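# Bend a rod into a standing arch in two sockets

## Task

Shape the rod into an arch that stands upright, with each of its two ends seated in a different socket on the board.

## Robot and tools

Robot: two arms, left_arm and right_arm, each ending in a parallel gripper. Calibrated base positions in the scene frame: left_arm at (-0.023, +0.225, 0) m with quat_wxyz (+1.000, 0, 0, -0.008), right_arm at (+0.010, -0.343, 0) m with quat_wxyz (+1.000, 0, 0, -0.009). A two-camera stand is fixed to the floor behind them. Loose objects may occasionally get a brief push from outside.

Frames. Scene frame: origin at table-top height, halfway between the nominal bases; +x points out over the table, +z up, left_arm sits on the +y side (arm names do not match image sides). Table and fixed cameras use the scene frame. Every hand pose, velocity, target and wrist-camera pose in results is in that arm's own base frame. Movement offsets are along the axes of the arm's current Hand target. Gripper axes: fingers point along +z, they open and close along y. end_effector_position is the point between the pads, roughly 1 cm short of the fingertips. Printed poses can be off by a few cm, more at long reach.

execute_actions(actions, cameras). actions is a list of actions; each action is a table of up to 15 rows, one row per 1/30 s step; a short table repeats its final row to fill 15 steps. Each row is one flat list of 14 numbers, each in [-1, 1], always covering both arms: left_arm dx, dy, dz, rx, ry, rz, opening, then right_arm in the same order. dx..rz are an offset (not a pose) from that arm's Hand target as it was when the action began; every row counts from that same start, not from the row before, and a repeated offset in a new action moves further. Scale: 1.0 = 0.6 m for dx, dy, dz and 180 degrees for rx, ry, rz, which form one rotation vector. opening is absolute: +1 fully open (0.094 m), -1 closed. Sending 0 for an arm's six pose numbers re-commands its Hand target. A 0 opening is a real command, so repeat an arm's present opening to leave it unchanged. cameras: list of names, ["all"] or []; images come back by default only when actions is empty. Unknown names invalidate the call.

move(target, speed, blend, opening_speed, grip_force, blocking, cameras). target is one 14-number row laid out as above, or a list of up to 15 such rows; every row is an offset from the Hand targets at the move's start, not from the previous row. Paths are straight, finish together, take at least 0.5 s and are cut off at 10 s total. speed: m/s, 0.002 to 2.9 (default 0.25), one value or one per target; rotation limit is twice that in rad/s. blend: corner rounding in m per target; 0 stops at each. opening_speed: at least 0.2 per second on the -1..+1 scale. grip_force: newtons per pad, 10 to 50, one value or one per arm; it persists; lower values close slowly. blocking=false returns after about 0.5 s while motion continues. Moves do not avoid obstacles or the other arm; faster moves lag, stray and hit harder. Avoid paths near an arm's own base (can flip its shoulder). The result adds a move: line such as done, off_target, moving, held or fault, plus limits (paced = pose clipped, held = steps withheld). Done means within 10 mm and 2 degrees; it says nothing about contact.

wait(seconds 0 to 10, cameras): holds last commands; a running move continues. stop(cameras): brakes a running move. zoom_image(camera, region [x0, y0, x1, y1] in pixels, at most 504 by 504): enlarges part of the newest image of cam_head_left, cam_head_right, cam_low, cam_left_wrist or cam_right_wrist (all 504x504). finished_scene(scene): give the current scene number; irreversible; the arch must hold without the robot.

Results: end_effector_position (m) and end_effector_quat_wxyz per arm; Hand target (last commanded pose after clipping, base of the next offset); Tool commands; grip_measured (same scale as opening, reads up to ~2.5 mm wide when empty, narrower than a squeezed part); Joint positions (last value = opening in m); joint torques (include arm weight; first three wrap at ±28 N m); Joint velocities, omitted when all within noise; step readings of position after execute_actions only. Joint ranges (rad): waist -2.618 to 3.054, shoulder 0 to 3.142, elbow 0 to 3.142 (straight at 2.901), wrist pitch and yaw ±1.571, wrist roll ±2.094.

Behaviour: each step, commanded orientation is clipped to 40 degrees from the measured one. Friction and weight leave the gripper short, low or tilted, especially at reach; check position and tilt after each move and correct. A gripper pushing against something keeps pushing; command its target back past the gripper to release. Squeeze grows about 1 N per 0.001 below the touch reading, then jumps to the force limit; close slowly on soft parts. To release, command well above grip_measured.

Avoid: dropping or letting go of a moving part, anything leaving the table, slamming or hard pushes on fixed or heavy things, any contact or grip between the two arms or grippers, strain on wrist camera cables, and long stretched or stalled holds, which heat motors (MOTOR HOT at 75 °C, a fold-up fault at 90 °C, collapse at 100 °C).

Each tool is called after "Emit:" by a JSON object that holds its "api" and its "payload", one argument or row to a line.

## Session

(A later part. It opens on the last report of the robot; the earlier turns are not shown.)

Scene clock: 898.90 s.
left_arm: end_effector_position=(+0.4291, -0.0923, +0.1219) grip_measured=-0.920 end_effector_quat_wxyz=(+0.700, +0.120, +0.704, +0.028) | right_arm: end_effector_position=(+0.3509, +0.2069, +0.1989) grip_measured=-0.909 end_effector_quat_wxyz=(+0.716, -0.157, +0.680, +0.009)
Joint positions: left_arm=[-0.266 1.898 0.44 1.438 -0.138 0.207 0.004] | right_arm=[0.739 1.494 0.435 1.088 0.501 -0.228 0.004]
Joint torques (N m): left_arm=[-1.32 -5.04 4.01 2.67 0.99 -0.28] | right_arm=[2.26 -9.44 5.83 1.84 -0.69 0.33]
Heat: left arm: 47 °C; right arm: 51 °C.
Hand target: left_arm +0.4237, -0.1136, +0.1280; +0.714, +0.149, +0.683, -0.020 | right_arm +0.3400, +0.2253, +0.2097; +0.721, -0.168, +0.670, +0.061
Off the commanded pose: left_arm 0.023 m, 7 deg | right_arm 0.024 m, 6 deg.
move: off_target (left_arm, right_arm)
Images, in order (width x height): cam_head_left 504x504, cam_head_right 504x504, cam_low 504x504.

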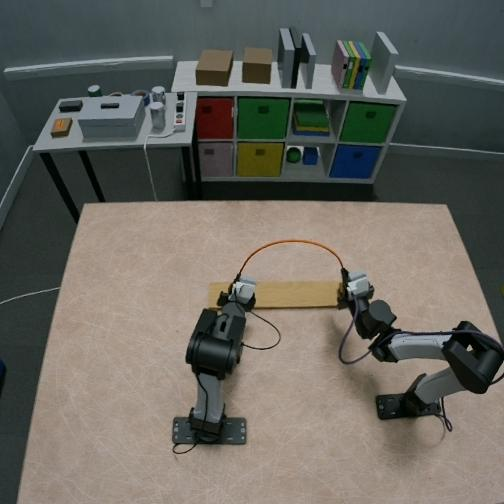

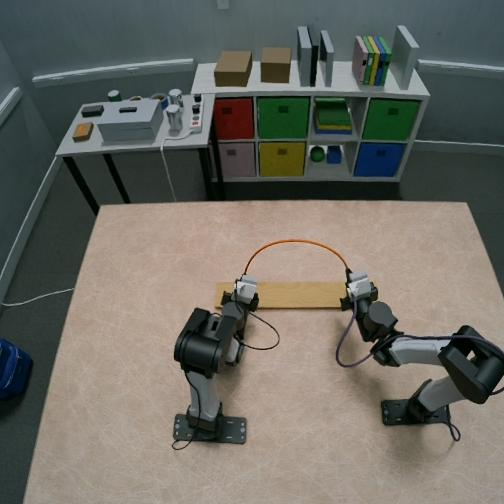

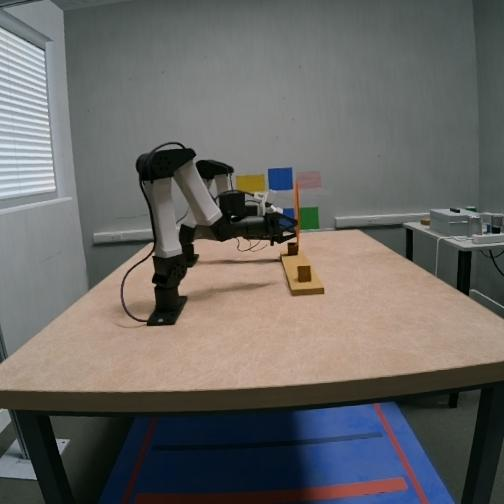

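Emit:
{"api": "move", "payload": {
  "target": [
    [-0.0736, 0.0139, 0.0017, 0, 0, 0, -1, 0.0275, -0.0112, 0.0054, 0, 0, 0, -1],
    [-0.0767, 0.0013, -0.0295, 0, 0, 0, -1, 0.0550, -0.0223, 0.0108, 0, 0, 0, -1]
  ],
  "blend": 0.005,
  "speed": 0.06,
  "cameras": ["cam_head_left", "cam_head_right", "cam_low"]
}}

Emit:
{"api": "zoom_image", "payload": {
  "camera": "cam_low",
  "region": [280, 215, 330, 275]
}}

Emit:
{"api": "zoom_image", "payload": {
  "camera": "cam_head_left",
  "region": [200, 240, 280, 320]
}}

Emit:
{"api": "zoom_image", "payload": {
  "camera": "cam_head_left",
  "region": [310, 240, 390, 320]
}}

Scene clock: 971.10 s.
left_arm: end_effector_position=(+0.4120, -0.0925, +0.1755) grip_measured=-0.920 end_effector_quat_wxyz=(+0.722, +0.117, +0.682, +0.022) | right_arm: end_effector_position=(+0.3578, +0.1892, +0.1661) grip_measured=-0.909 end_effector_quat_wxyz=(+0.698, -0.157, +0.699, -0.004)
Joint positions: left_arm=[-0.277 1.641 0.404 1.28 -0.138 0.207 0.004] | right_arm=[0.68 1.574 0.385 1.161 0.465 -0.214 0.004]
Joint torques (N m): left_arm=[-3.19 -6.94 5.12 1.72 0.7 -0.27] | right_arm=[0.27 -5.09 5.16 2.81 -1.17 0.27]
Heat: left arm: 43 °C; right arm: 48 °C.
Hand target: left_arm +0.4037, -0.1166, +0.1730; +0.714, +0.149, +0.683, -0.020 | right_arm +0.3534, +0.2105, +0.1797; +0.721, -0.168, +0.670, +0.061
Off the commanded pose: left_arm 0.026 m, 6 deg | right_arm 0.026 m, 9 deg.
move: off_target (left_arm, right_arm)
Images, in order (width x height): cam_head_left 504x504, cam_head_right 504x504, cam_low 504x504.

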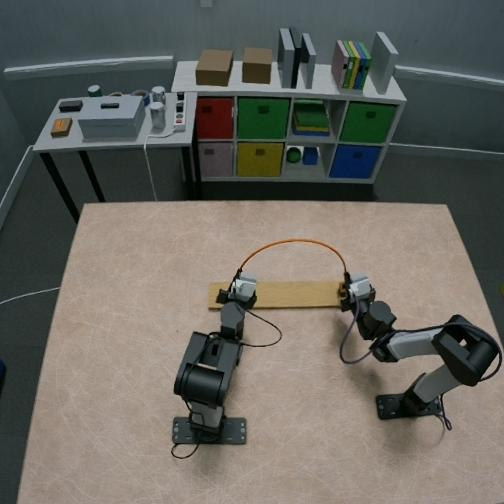

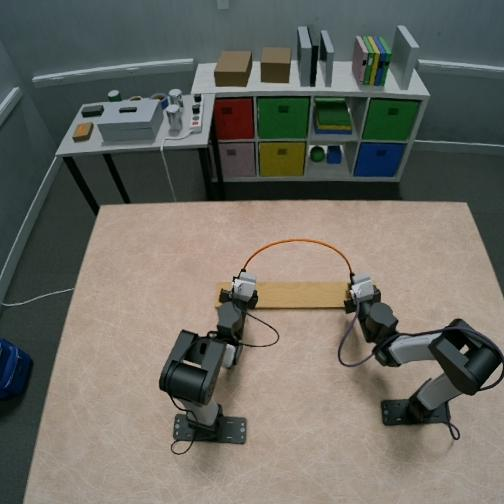

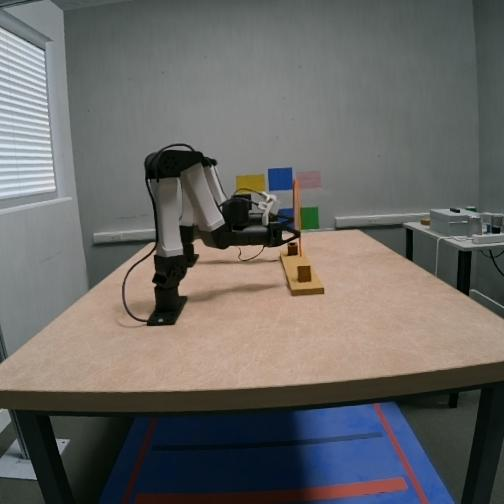

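Scaled by 8.400.

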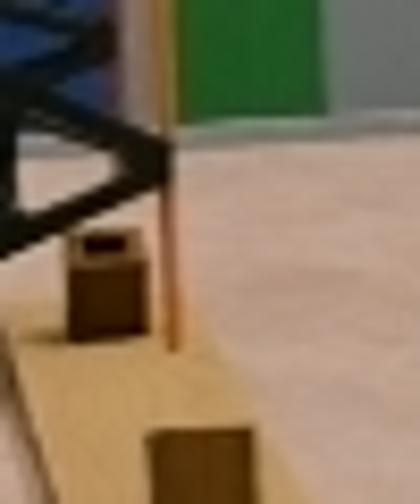

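Scaled by 6.300.

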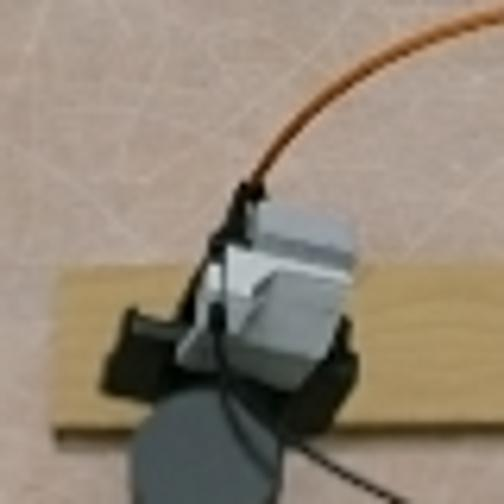

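Scaled by 6.300.

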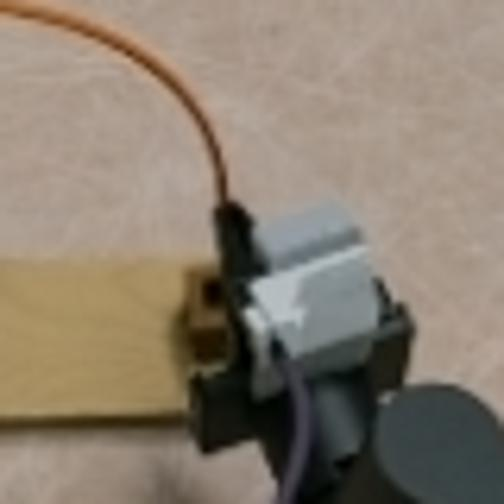

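Emit:
{"api": "move", "payload": {
  "target": [0.0355, -0.0088, -0.0088, 0, 0, 0.017, -1, 0.0218, -0.0042, 0.0212, 0, 0, 0, -1],
  "speed": 0.05,
  "cameras": ["cam_head_left", "cam_head_right", "cam_low"]
}}

Emit:
{"api": "zoom_image", "payload": {
  "camera": "cam_low",
  "region": [280, 215, 330, 275]
}}

Emit:
{"api": "zoom_image", "payload": {
  "camera": "cam_head_left",
  "region": [200, 240, 280, 320]
}}

Emit:
{"api": "zoom_image", "payload": {
  "camera": "cam_head_left",
  "region": [310, 240, 390, 320]
}}

Scene clock: 1004.63 s.
left_arm: end_effector_position=(+0.4064, -0.0940, +0.1540) grip_measured=-0.920 end_effector_quat_wxyz=(+0.712, +0.136, +0.688, +0.034) | right_arm: end_effector_position=(+0.3672, +0.1849, +0.1454) grip_measured=-0.909 end_effector_quat_wxyz=(+0.690, -0.161, +0.706, -0.008)
Joint positions: left_arm=[-0.285 1.707 0.366 1.357 -0.138 0.246 0.004] | right_arm=[0.644 1.672 0.385 1.235 0.43 -0.214 0.004]
Joint torques (N m): left_arm=[-3.06 -3.81 4.14 2.44 0.64 -0.1] | right_arm=[0.35 -5.59 7.01 2.84 -1.18 0.26]
Heat: left arm: 40 °C; right arm: 52 °C.
Hand target: left_arm +0.3988, -0.1167, +0.1510; +0.715, +0.167, +0.679, -0.001 | right_arm +0.3675, +0.2103, +0.1677; +0.721, -0.168, +0.670, +0.061
Off the commanded pose: left_arm 0.024 m, 5 deg | right_arm 0.034 m, 10 deg.
move: off_target (left_arm, right_arm)
Images, in order (width x height): cam_head_left 504x504, cam_head_right 504x504, cam_low 504x504.

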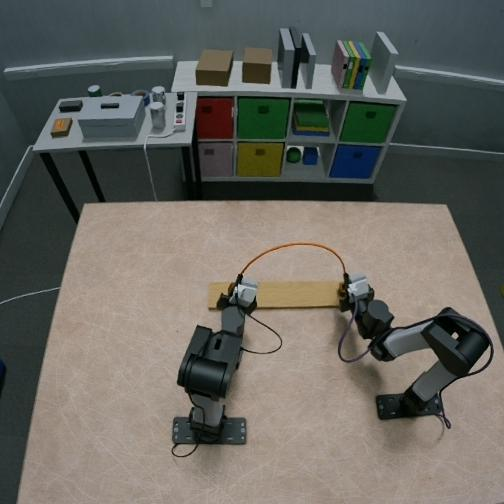

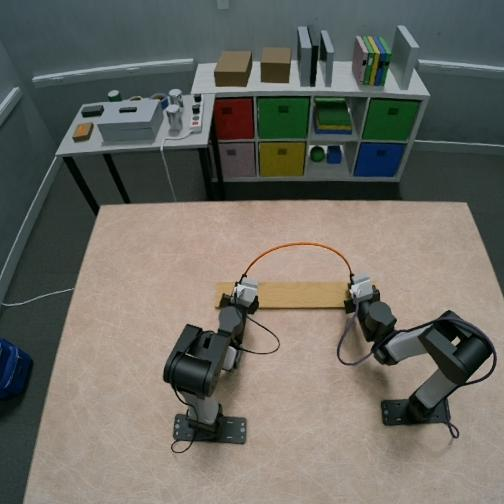

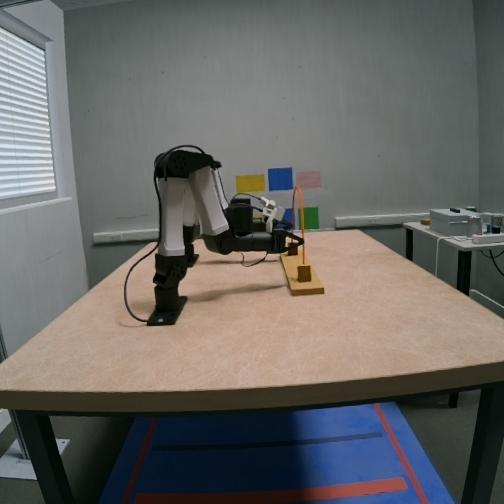

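Scaled by 8.400.

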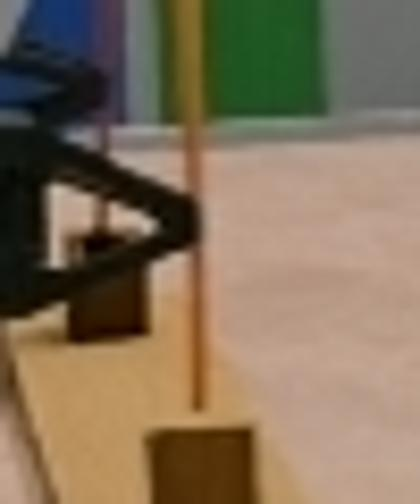

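Scaled by 6.300.

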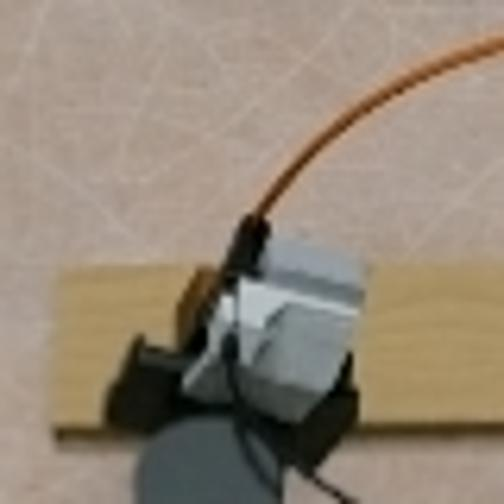

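Scaled by 6.300.

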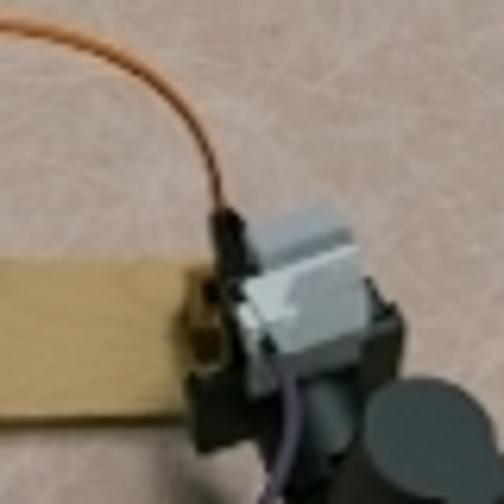

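Emit:
{"api": "move", "payload": {
  "target": [0.0195, -0.0047, -0.0005, 0, 0, 0, -1, 0.0143, 0.0178, 0.0060, 0, 0, 0, -1],
  "speed": 0.04,
  "cameras": ["cam_head_left", "cam_head_right", "cam_low"]
}}

Emit:
{"api": "zoom_image", "payload": {
  "camera": "cam_low",
  "region": [280, 215, 330, 275]
}}

Emit:
{"api": "zoom_image", "payload": {
  "camera": "cam_head_left",
  "region": [200, 240, 280, 320]
}}

Emit:
{"api": "zoom_image", "payload": {
  "camera": "cam_head_left",
  "region": [310, 240, 390, 320]
}}

Emit:
{"api": "zoom_image", "payload": {
  "camera": "cam_head_right",
  "region": [310, 240, 390, 320]
}}

Scene clock: 1044.40 s.
left_arm: end_effector_position=(+0.4065, -0.0940, +0.1524) grip_measured=-0.920 end_effector_quat_wxyz=(+0.725, +0.132, +0.675, +0.034) | right_arm: end_effector_position=(+0.3700, +0.1900, +0.1343) grip_measured=-0.909 end_effector_quat_wxyz=(+0.690, -0.161, +0.706, -0.004)
Joint positions: left_arm=[-0.285 1.777 0.359 1.474 -0.138 0.247 0.004] | right_arm=[0.65 1.75 0.394 1.303 0.432 -0.208 0.004]
Joint torques (N m): left_arm=[-2.96 -3.59 3.3 2.13 0.66 -0.13] | right_arm=[2.36 -5.9 7.38 2.8 -0.89 0.22]
Heat: left arm: 44 °C; right arm: 52 °C.
Hand target: left_arm +0.3988, -0.1166, +0.1390; +0.715, +0.167, +0.679, -0.001 | right_arm +0.3684, +0.2204, +0.1576; +0.721, -0.168, +0.670, +0.061
Off the commanded pose: left_arm 0.027 m, 6 deg | right_arm 0.038 m, 9 deg.
move: off_target (left_arm, right_arm)
Images, in order (width x height): cam_head_left 504x504, cam_head_right 504x504, cam_low 504x504.

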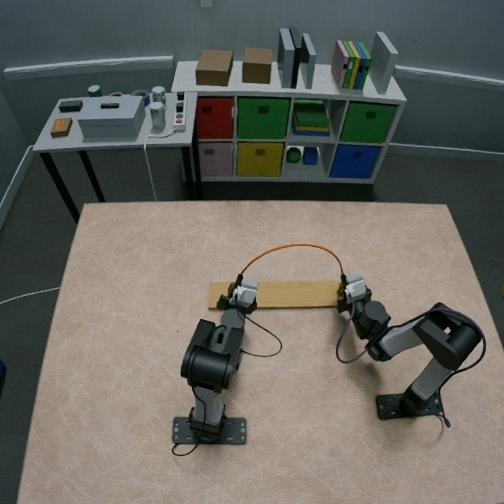

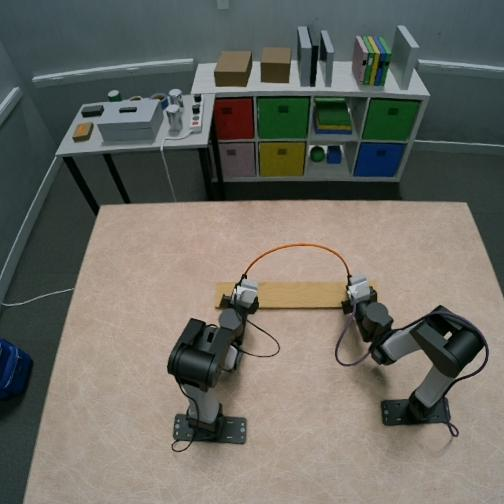

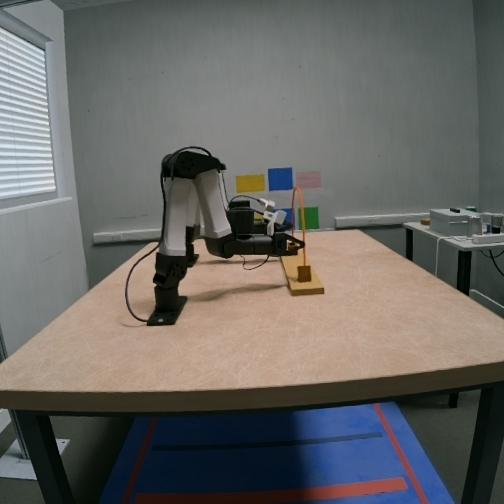

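Scaled by 8.400.

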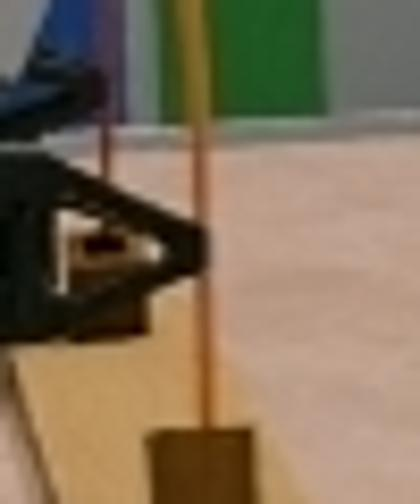

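Scaled by 6.300.

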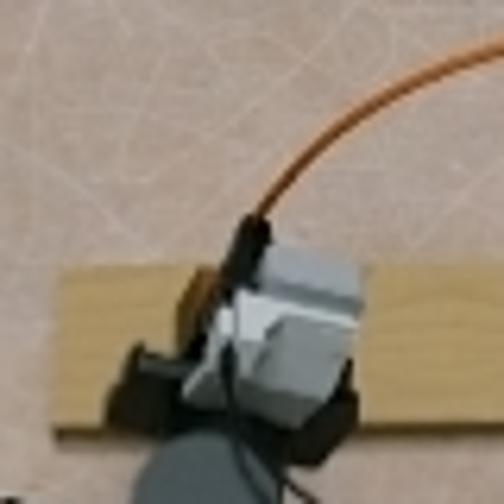

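Scaled by 6.300.

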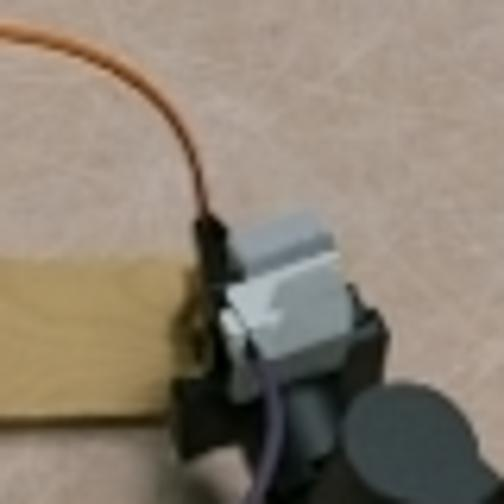

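Scaled by 6.300.

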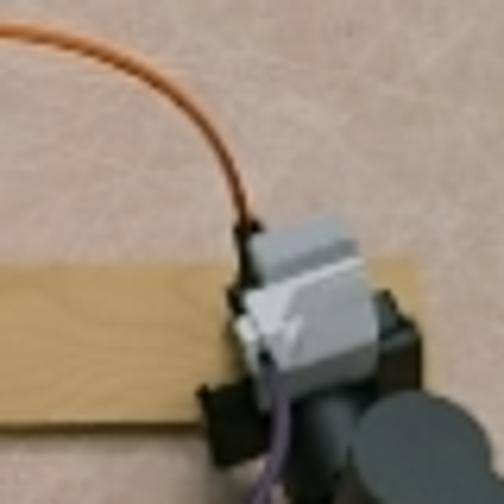

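Emit:
{"api": "zoom_image", "payload": {
  "camera": "cam_low",
  "region": [284, 220, 308, 260]
}}

Scaled by 12.600.

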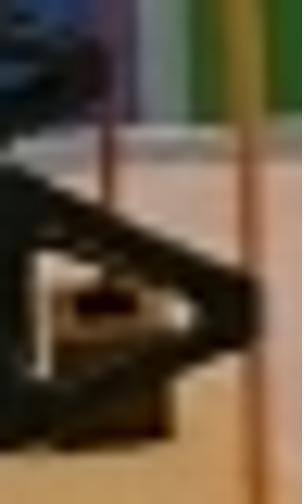

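Emit:
{"api": "zoom_image", "payload": {
  "camera": "cam_head_right",
  "region": [215, 250, 275, 310]
}}

Emit:
{"api": "zoom_image", "payload": {
  "camera": "cam_head_left",
  "region": [215, 260, 255, 300]
}}

Scaled by 8.400.

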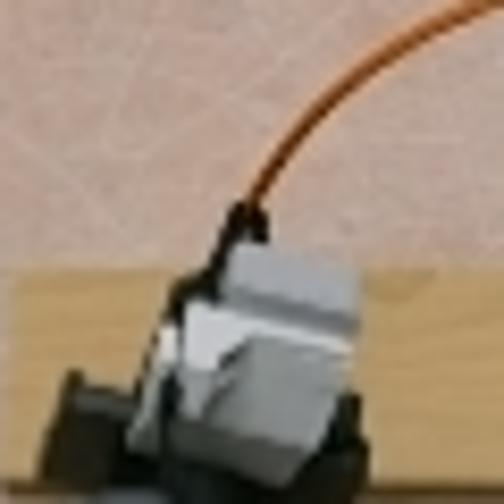

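Scaled by 12.600.

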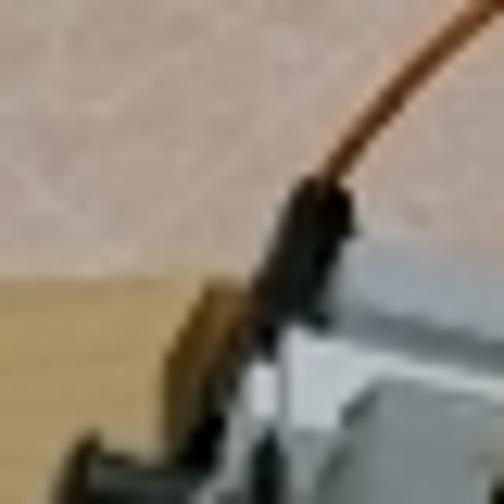

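Emit:
{"api": "move", "payload": {
  "target": [
    [-0.0340, 0.0083, 0.0008, 0, 0, 0, -1, 0, 0, 0, 0, 0, 0, -1],
    [-0.0370, -0.0043, 0.0040, 0, 0, 0, -1, 0, 0, 0, 0, 0, 0, -1],
    [-0.0095, -0.0112, 0.0033, 0, 0, 0, -1, 0, 0, 0, 0, 0, 0, -1]
  ],
  "blend": [0.002, 0.002, 0],
  "speed": 0.04,
  "cameras": ["cam_head_left", "cam_head_right", "cam_low"]
}}

Emit:
{"api": "zoom_image", "payload": {
  "camera": "cam_low",
  "region": [280, 215, 330, 275]
}}

Emit:
{"api": "zoom_image", "payload": {
  "camera": "cam_head_left",
  "region": [215, 260, 255, 300]
}}

Scene clock: 1099.27 s.
left_arm: end_effector_position=(+0.4047, -0.1002, +0.1334) grip_measured=-0.920 end_effector_quat_wxyz=(+0.697, +0.141, +0.702, +0.037) | right_arm: end_effector_position=(+0.3700, +0.1901, +0.1357) grip_measured=-0.909 end_effector_quat_wxyz=(+0.692, -0.159, +0.704, -0.003)
Joint positions: left_arm=[-0.311 1.77 0.359 1.385 -0.165 0.247 0.004] | right_arm=[0.65 1.75 0.394 1.309 0.432 -0.206 0.004]
Joint torques (N m): left_arm=[-3.41 -4.56 4.7 2.71 0.59 -0.13] | right_arm=[2.37 -5.76 7.41 2.76 -0.88 0.2]
Heat: left arm: 43 °C; right arm: 55 °C.
Hand target: left_arm +0.3988, -0.1247, +0.1429; +0.715, +0.167, +0.679, -0.001 | right_arm +0.3684, +0.2204, +0.1576; +0.721, -0.168, +0.670, +0.061
Off the commanded pose: left_arm 0.027 m, 6 deg | right_arm 0.037 m, 9 deg.
move: off_target (left_arm, right_arm)
Images, in order (width x height): cam_head_left 504x504, cam_head_right 504x504, cam_low 504x504.

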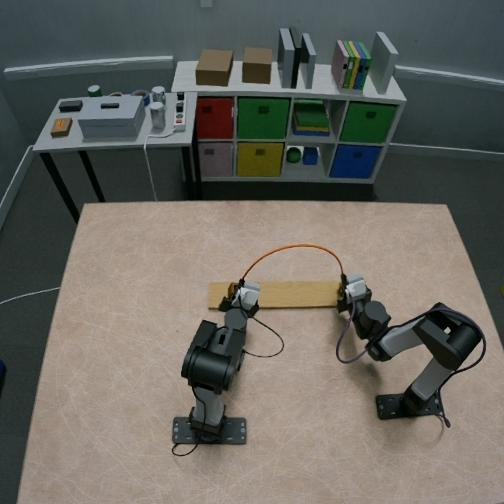

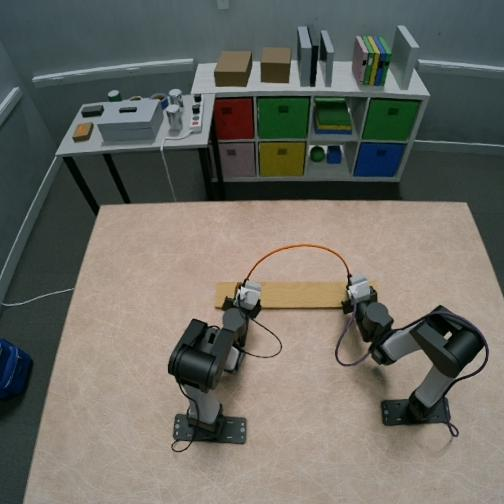

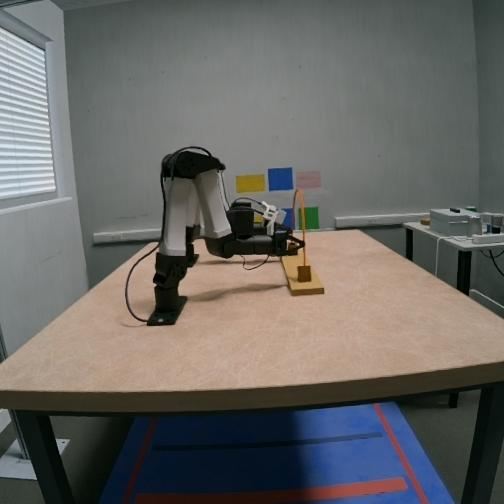

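Scaled by 8.400.

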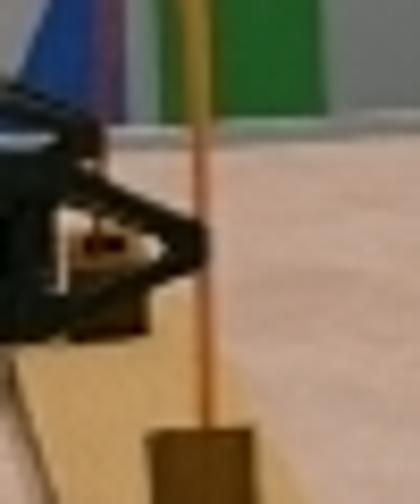

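Scaled by 12.600.

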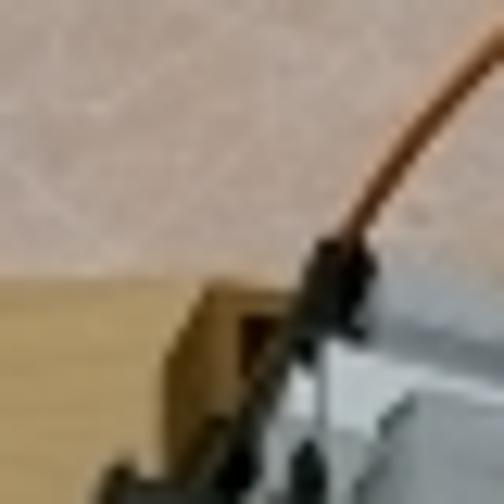

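Emit:
{"api": "zoom_image", "payload": {
  "camera": "cam_low",
  "region": [284, 230, 304, 260]
}}

Emit:
{"api": "zoom_image", "payload": {
  "camera": "cam_head_left",
  "region": [225, 270, 250, 295]
}}

Emit:
{"api": "zoom_image", "payload": {
  "camera": "cam_head_left",
  "region": [325, 265, 360, 300]
}}

Scaled by 16.800.

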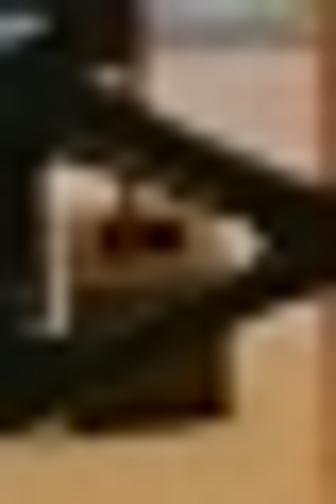

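Scaled by 20.160.

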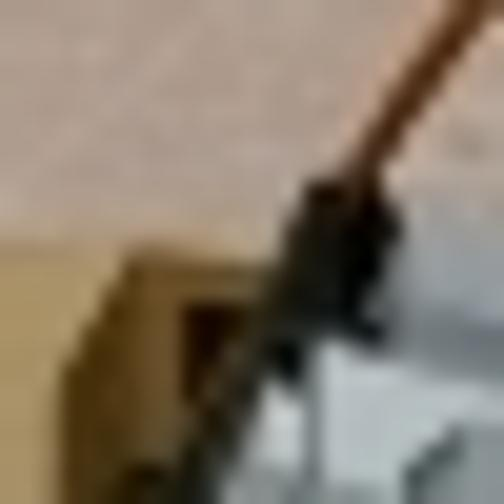

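Scaled by 14.400.

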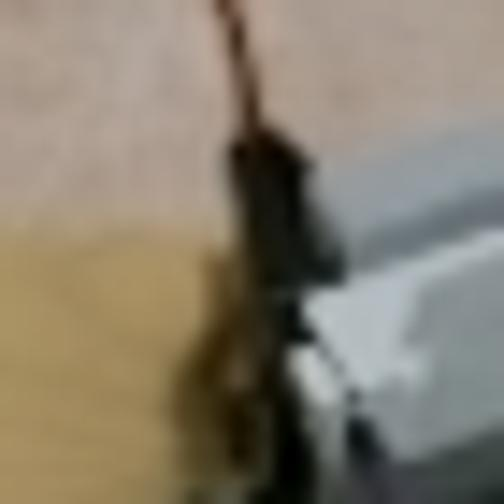

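Emit:
{"api": "move", "payload": {
  "target": [0.0303, -0.0025, -0.0018, 0, 0, 0, -1, 0.0303, 0.0002, -0.0030, 0, 0, 0, -1],
  "speed": 0.03,
  "cameras": ["cam_head_left", "cam_head_right", "cam_low"]
}}

Emit:
{"api": "zoom_image", "payload": {
  "camera": "cam_low",
  "region": [280, 225, 330, 285]
}}

Emit:
{"api": "zoom_image", "payload": {
  "camera": "cam_head_left",
  "region": [210, 260, 260, 310]
}}

Emit:
{"api": "zoom_image", "payload": {
  "camera": "cam_head_left",
  "region": [320, 260, 370, 310]
}}

Scene clock: 1127.50 s.
left_arm: end_effector_position=(+0.4066, -0.1008, +0.1203) grip_measured=-0.920 end_effector_quat_wxyz=(+0.702, +0.140, +0.698, +0.036) | right_arm: end_effector_position=(+0.3724, +0.1900, +0.1209) grip_measured=-0.909 end_effector_quat_wxyz=(+0.693, -0.155, +0.704, -0.006)
Joint positions: left_arm=[-0.311 1.878 0.359 1.506 -0.165 0.247 0.004] | right_arm=[0.65 1.847 0.394 1.408 0.441 -0.206 0.004]
Joint torques (N m): left_arm=[-2.52 -4.42 3.02 2.71 0.71 -0.13] | right_arm=[1.57 -6.26 5.29 2.85 -1.09 0.2]
Heat: left arm: 46 °C; right arm: 60 °C.
Hand target: left_arm +0.3988, -0.1217, +0.1249; +0.715, +0.167, +0.679, -0.001 | right_arm +0.3684, +0.2174, +0.1397; +0.721, -0.168, +0.670, +0.061
Off the commanded pose: left_arm 0.023 m, 6 deg | right_arm 0.033 m, 9 deg.
move: off_target (left_arm, right_arm)
Images, in order (width x height): cam_head_left 504x504, cam_head_right 504x504, cam_low 504x504.

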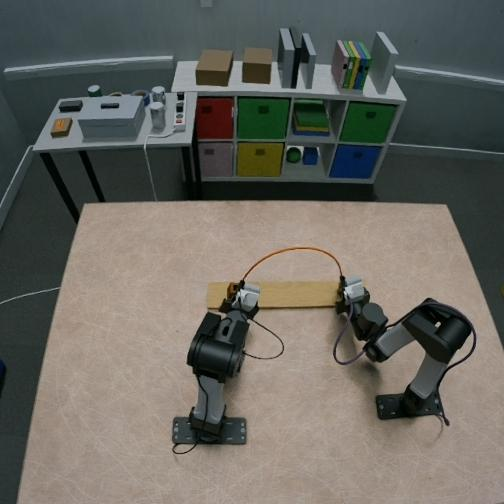

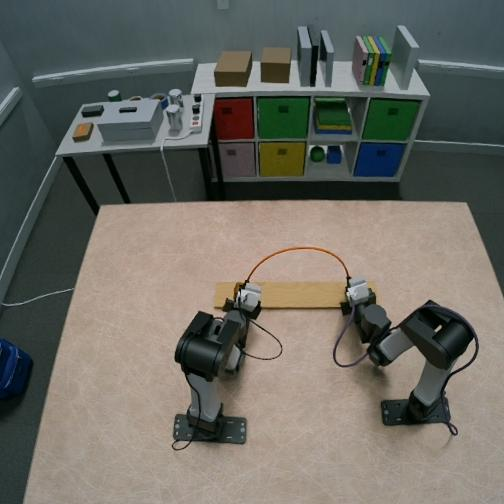

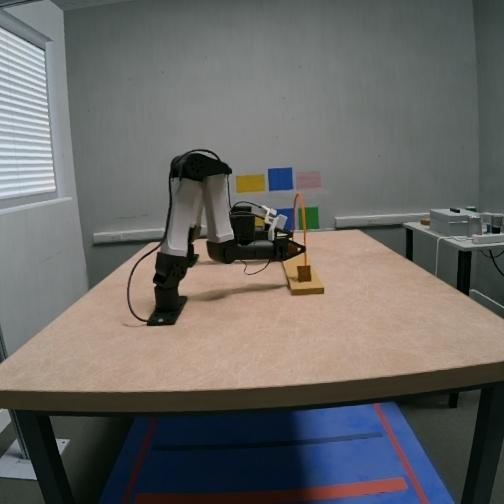

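Scaled by 8.400.

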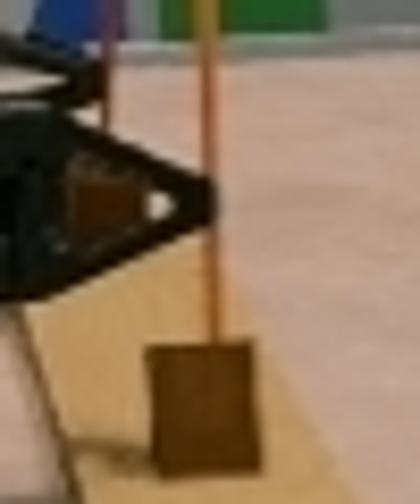

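Scaled by 10.080.

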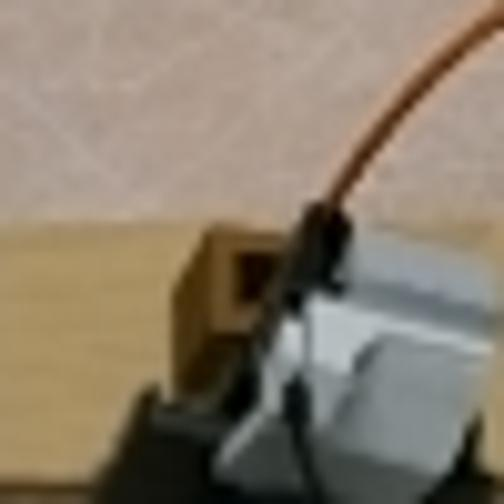

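Scaled by 10.080.

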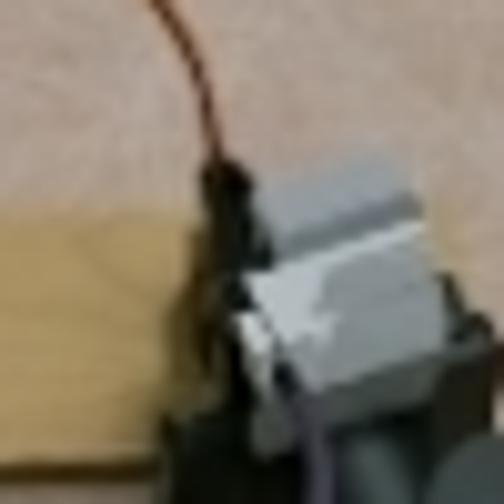

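Emit:
{"api": "zoom_image", "payload": {
  "camera": "cam_head_left",
  "region": [190, 250, 390, 330]
}}

Emit:
{"api": "zoom_image", "payload": {
  "camera": "cam_low",
  "region": [260, 170, 340, 310]
}}

Scaled by 2.520.

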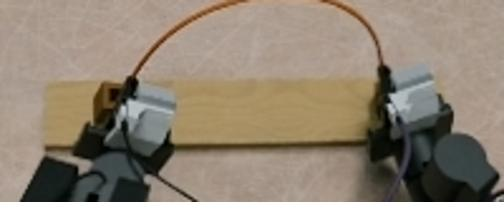

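Scaled by 3.600.

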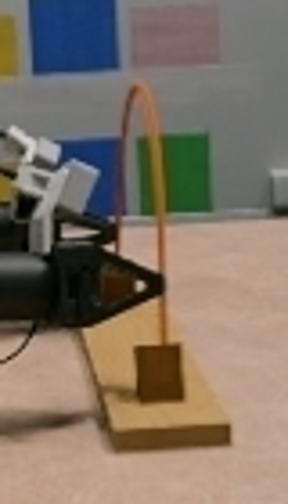

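Emit:
{"api": "move", "payload": {
  "target": [0.0168, -0.0020, -0.0006, 0, 0, 0, -1, 0.0168, 0.0008, -0.0012, 0, 0, 0, -1],
  "speed": 0.03,
  "cameras": ["cam_head_left", "cam_head_right", "cam_low"]
}}

Emit:
{"api": "zoom_image", "payload": {
  "camera": "cam_low",
  "region": [280, 225, 330, 285]
}}

Emit:
{"api": "zoom_image", "payload": {
  "camera": "cam_head_left",
  "region": [210, 260, 260, 310]
}}

Scene clock: 1162.97 s.
left_arm: end_effector_position=(+0.4067, -0.1008, +0.1177) grip_measured=-0.920 end_effector_quat_wxyz=(+0.700, +0.140, +0.699, +0.036) | right_arm: end_effector_position=(+0.3733, +0.1893, +0.1100) grip_measured=-0.909 end_effector_quat_wxyz=(+0.690, -0.156, +0.707, -0.009)
Joint positions: left_arm=[-0.311 1.89 0.359 1.515 -0.165 0.247 0.004] | right_arm=[0.649 1.902 0.394 1.454 0.444 -0.206 0.004]
Joint torques (N m): left_arm=[-2.15 -2.85 2.81 2.76 0.73 -0.15] | right_arm=[1.37 -6.3 4.46 3 -1.15 0.21]
Heat: left arm: 43 °C; right arm: 59 °C.
Hand target: left_arm +0.3989, -0.1205, +0.1149; +0.715, +0.167, +0.679, -0.001 | right_arm +0.3685, +0.2163, +0.1296; +0.721, -0.168, +0.670, +0.061
Off the commanded pose: left_arm 0.021 m, 6 deg | right_arm 0.034 m, 10 deg.
joint sent to its limit (left arm) — joint 4 (wrist pitch), upper limit. The joint targets still meet the commanded pose.
move: off_target (left_arm, right_arm)
Images, in order (width x height): cam_head_left 504x504, cam_head_right 504x504, cam_low 504x504.

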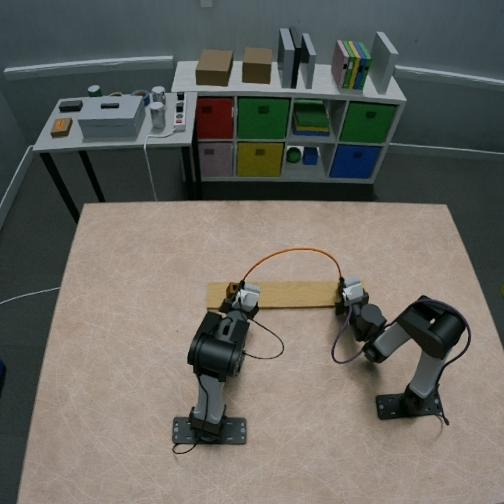

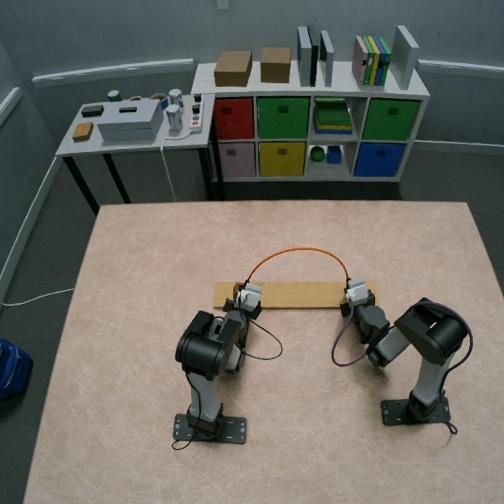

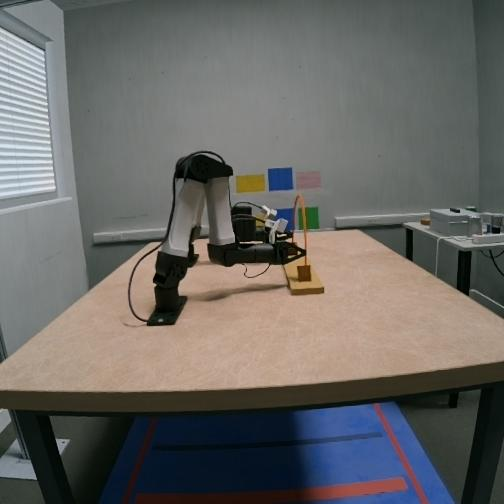

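Scaled by 8.400.

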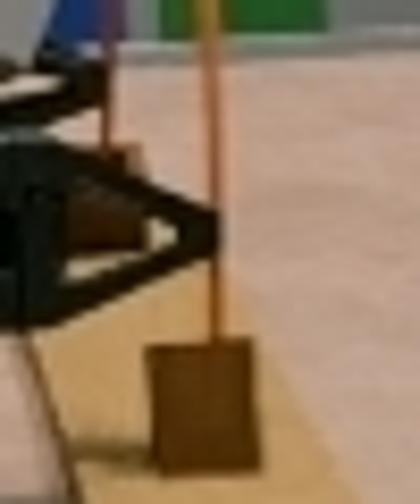

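Scaled by 10.080.

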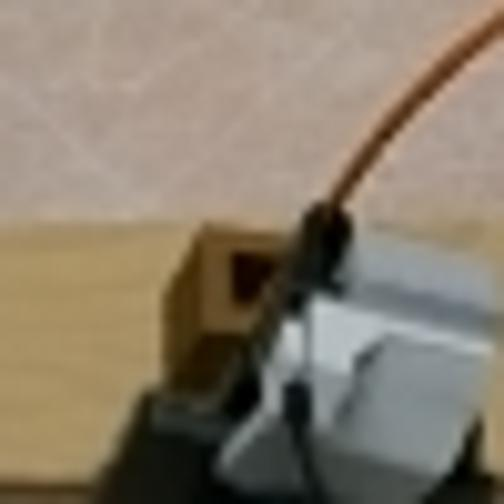

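Emit:
{"api": "move", "payload": {
  "target": [0.0038, 0.0157, -0.0040, 0, 0, 0, -1, 0.0023, -0.0156, -0.0054, 0, 0, 0, -1],
  "speed": 0.03,
  "cameras": ["cam_head_left", "cam_head_right", "cam_low"]
}}

Emit:
{"api": "zoom_image", "payload": {
  "camera": "cam_low",
  "region": [280, 225, 330, 285]
}}

Emit:
{"api": "zoom_image", "payload": {
  "camera": "cam_head_left",
  "region": [190, 250, 390, 330]
}}

Scene clock: 1181.07 s.
left_arm: end_effector_position=(+0.4078, -0.0988, +0.1177) grip_measured=-0.920 end_effector_quat_wxyz=(+0.701, +0.145, +0.698, +0.031) | right_arm: end_effector_position=(+0.3742, +0.1860, +0.1084) grip_measured=-0.909 end_effector_quat_wxyz=(+0.688, -0.160, +0.708, -0.005)
Joint positions: left_arm=[-0.291 1.89 0.359 1.515 -0.13 0.247 0.004] | right_arm=[0.629 1.902 0.385 1.459 0.413 -0.206 0.004]
Joint torques (N m): left_arm=[-0.58 -3.54 1.7 2.78 0.74 -0.15] | right_arm=[0.25 -7.24 3.08 3.08 -1.14 0.21]
Heat: left arm: 46 °C; right arm: 59 °C.
Hand target: left_arm +0.3989, -0.1105, +0.1149; +0.715, +0.167, +0.679, -0.001 | right_arm +0.3685, +0.2062, +0.1296; +0.721, -0.168, +0.670, +0.061
Off the commanded pose: left_arm 0.015 m, 5 deg | right_arm 0.030 m, 9 deg.
joint sent to its limit (left arm) — joint 4 (wrist pitch), upper limit. The joint targets still meet the commanded pose.
move: off_target (left_arm, right_arm)
Images, in order (width x height): cam_head_left 504x504, cam_head_right 504x504, cam_low 504x504.

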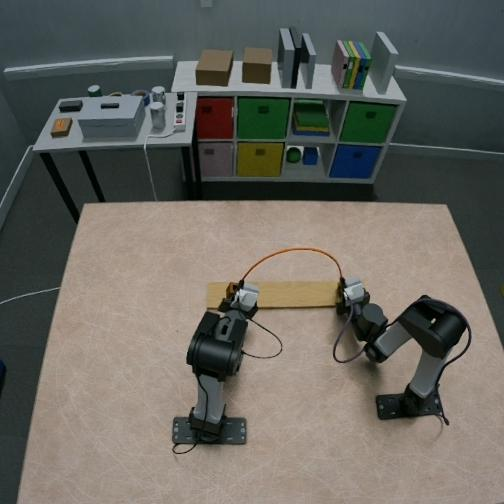

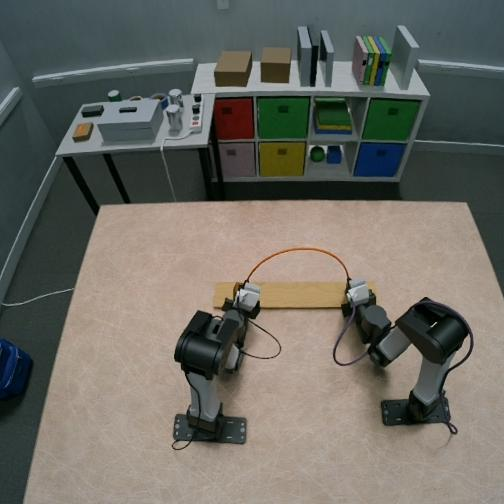

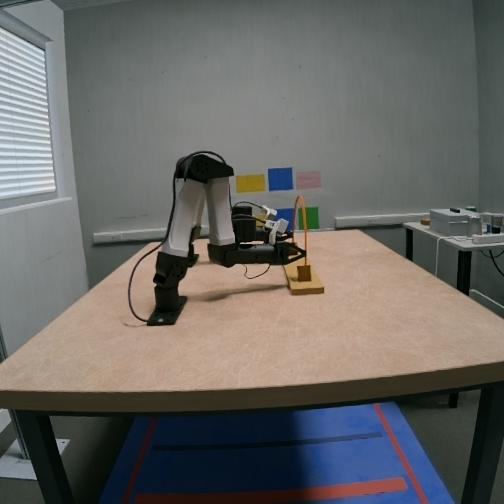

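Scaled by 8.400.

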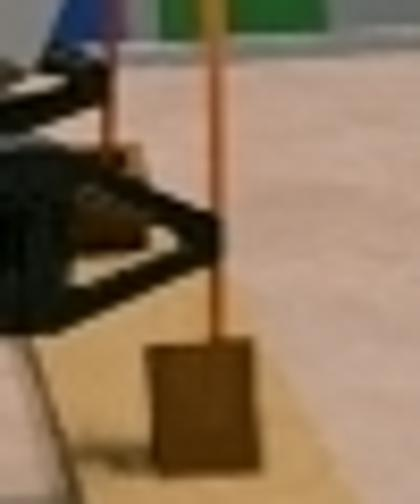

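Scaled by 2.520.

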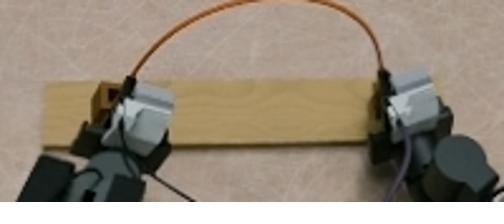

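Emit:
{"api": "move", "payload": {
  "target": [0, 0, 0, 0, 0, 0, -0.6, 0, 0, 0, 0, 0, 0, -0.6],
  "speed": 0.03,
  "opening_speed": 0.3,
  "cameras": ["all"]
}}

Emit:
{"api": "zoom_image", "payload": {
  "camera": "cam_low",
  "region": [260, 170, 340, 310]
}}

Emit:
{"api": "zoom_image", "payload": {
  "camera": "cam_head_left",
  "region": [190, 230, 390, 330]
}}

Scene clock: 1190.47 s.
left_arm: end_effector_position=(+0.4065, -0.0964, +0.1146) grip_measured=-0.602 end_effector_quat_wxyz=(+0.697, +0.145, +0.701, +0.032) | right_arm: end_effector_position=(+0.3742, +0.1860, +0.1084) grip_measured=-0.602 end_effector_quat_wxyz=(+0.688, -0.157, +0.708, -0.002)
Joint positions: left_arm=[-0.286 1.892 0.351 1.515 -0.128 0.247 0.019] | right_arm=[0.629 1.902 0.385 1.459 0.413 -0.198 0.019]
Joint torques (N m): left_arm=[-1.05 -3.66 2.3 2.78 0.74 -0.15] | right_arm=[0.25 -7.13 3.1 3.09 -1.14 0.14]
Heat: left arm: 48 °C; right arm: 59 °C.
Hand target: left_arm +0.3988, -0.1105, +0.1148; +0.715, +0.167, +0.679, -0.001 | right_arm +0.3685, +0.2062, +0.1296; +0.721, -0.168, +0.670, +0.061
Off the commanded pose: left_arm 0.016 m, 6 deg | right_arm 0.030 m, 9 deg.
joint sent to its limit (left arm) — joint 4 (wrist pitch), upper limit. The joint targets still meet the commanded pose.
move: off_target (left_arm, right_arm)

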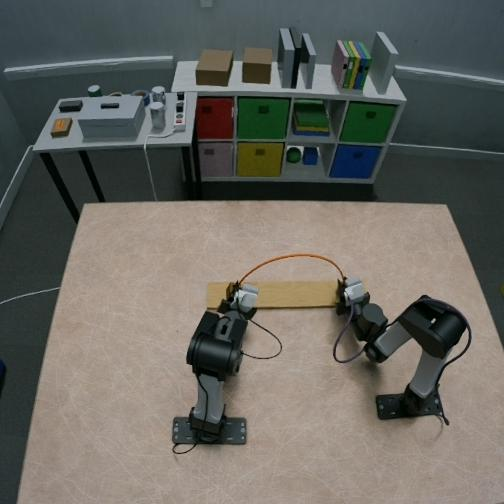

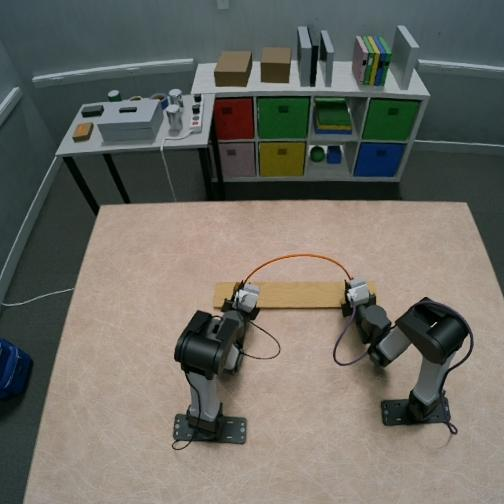

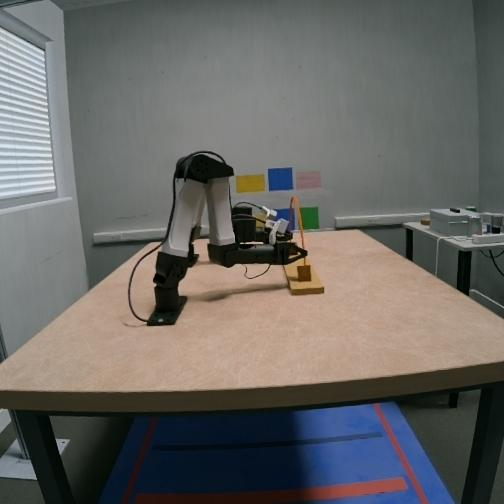

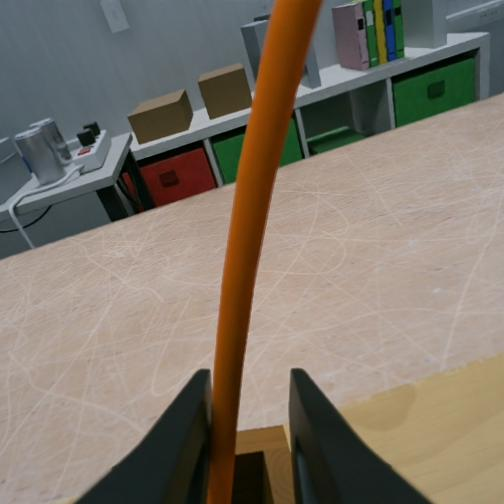

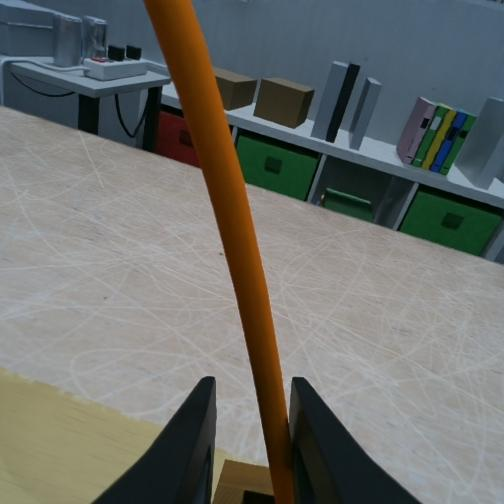

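Scaled by 3.600.

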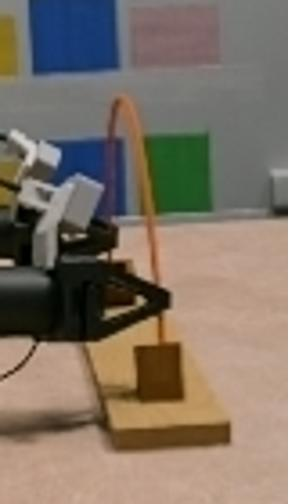

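Scaled by 2.520.

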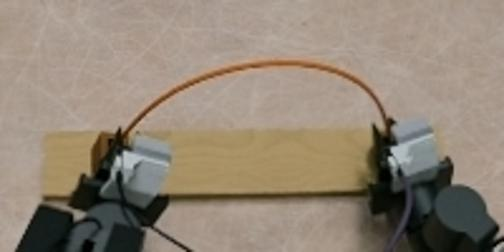

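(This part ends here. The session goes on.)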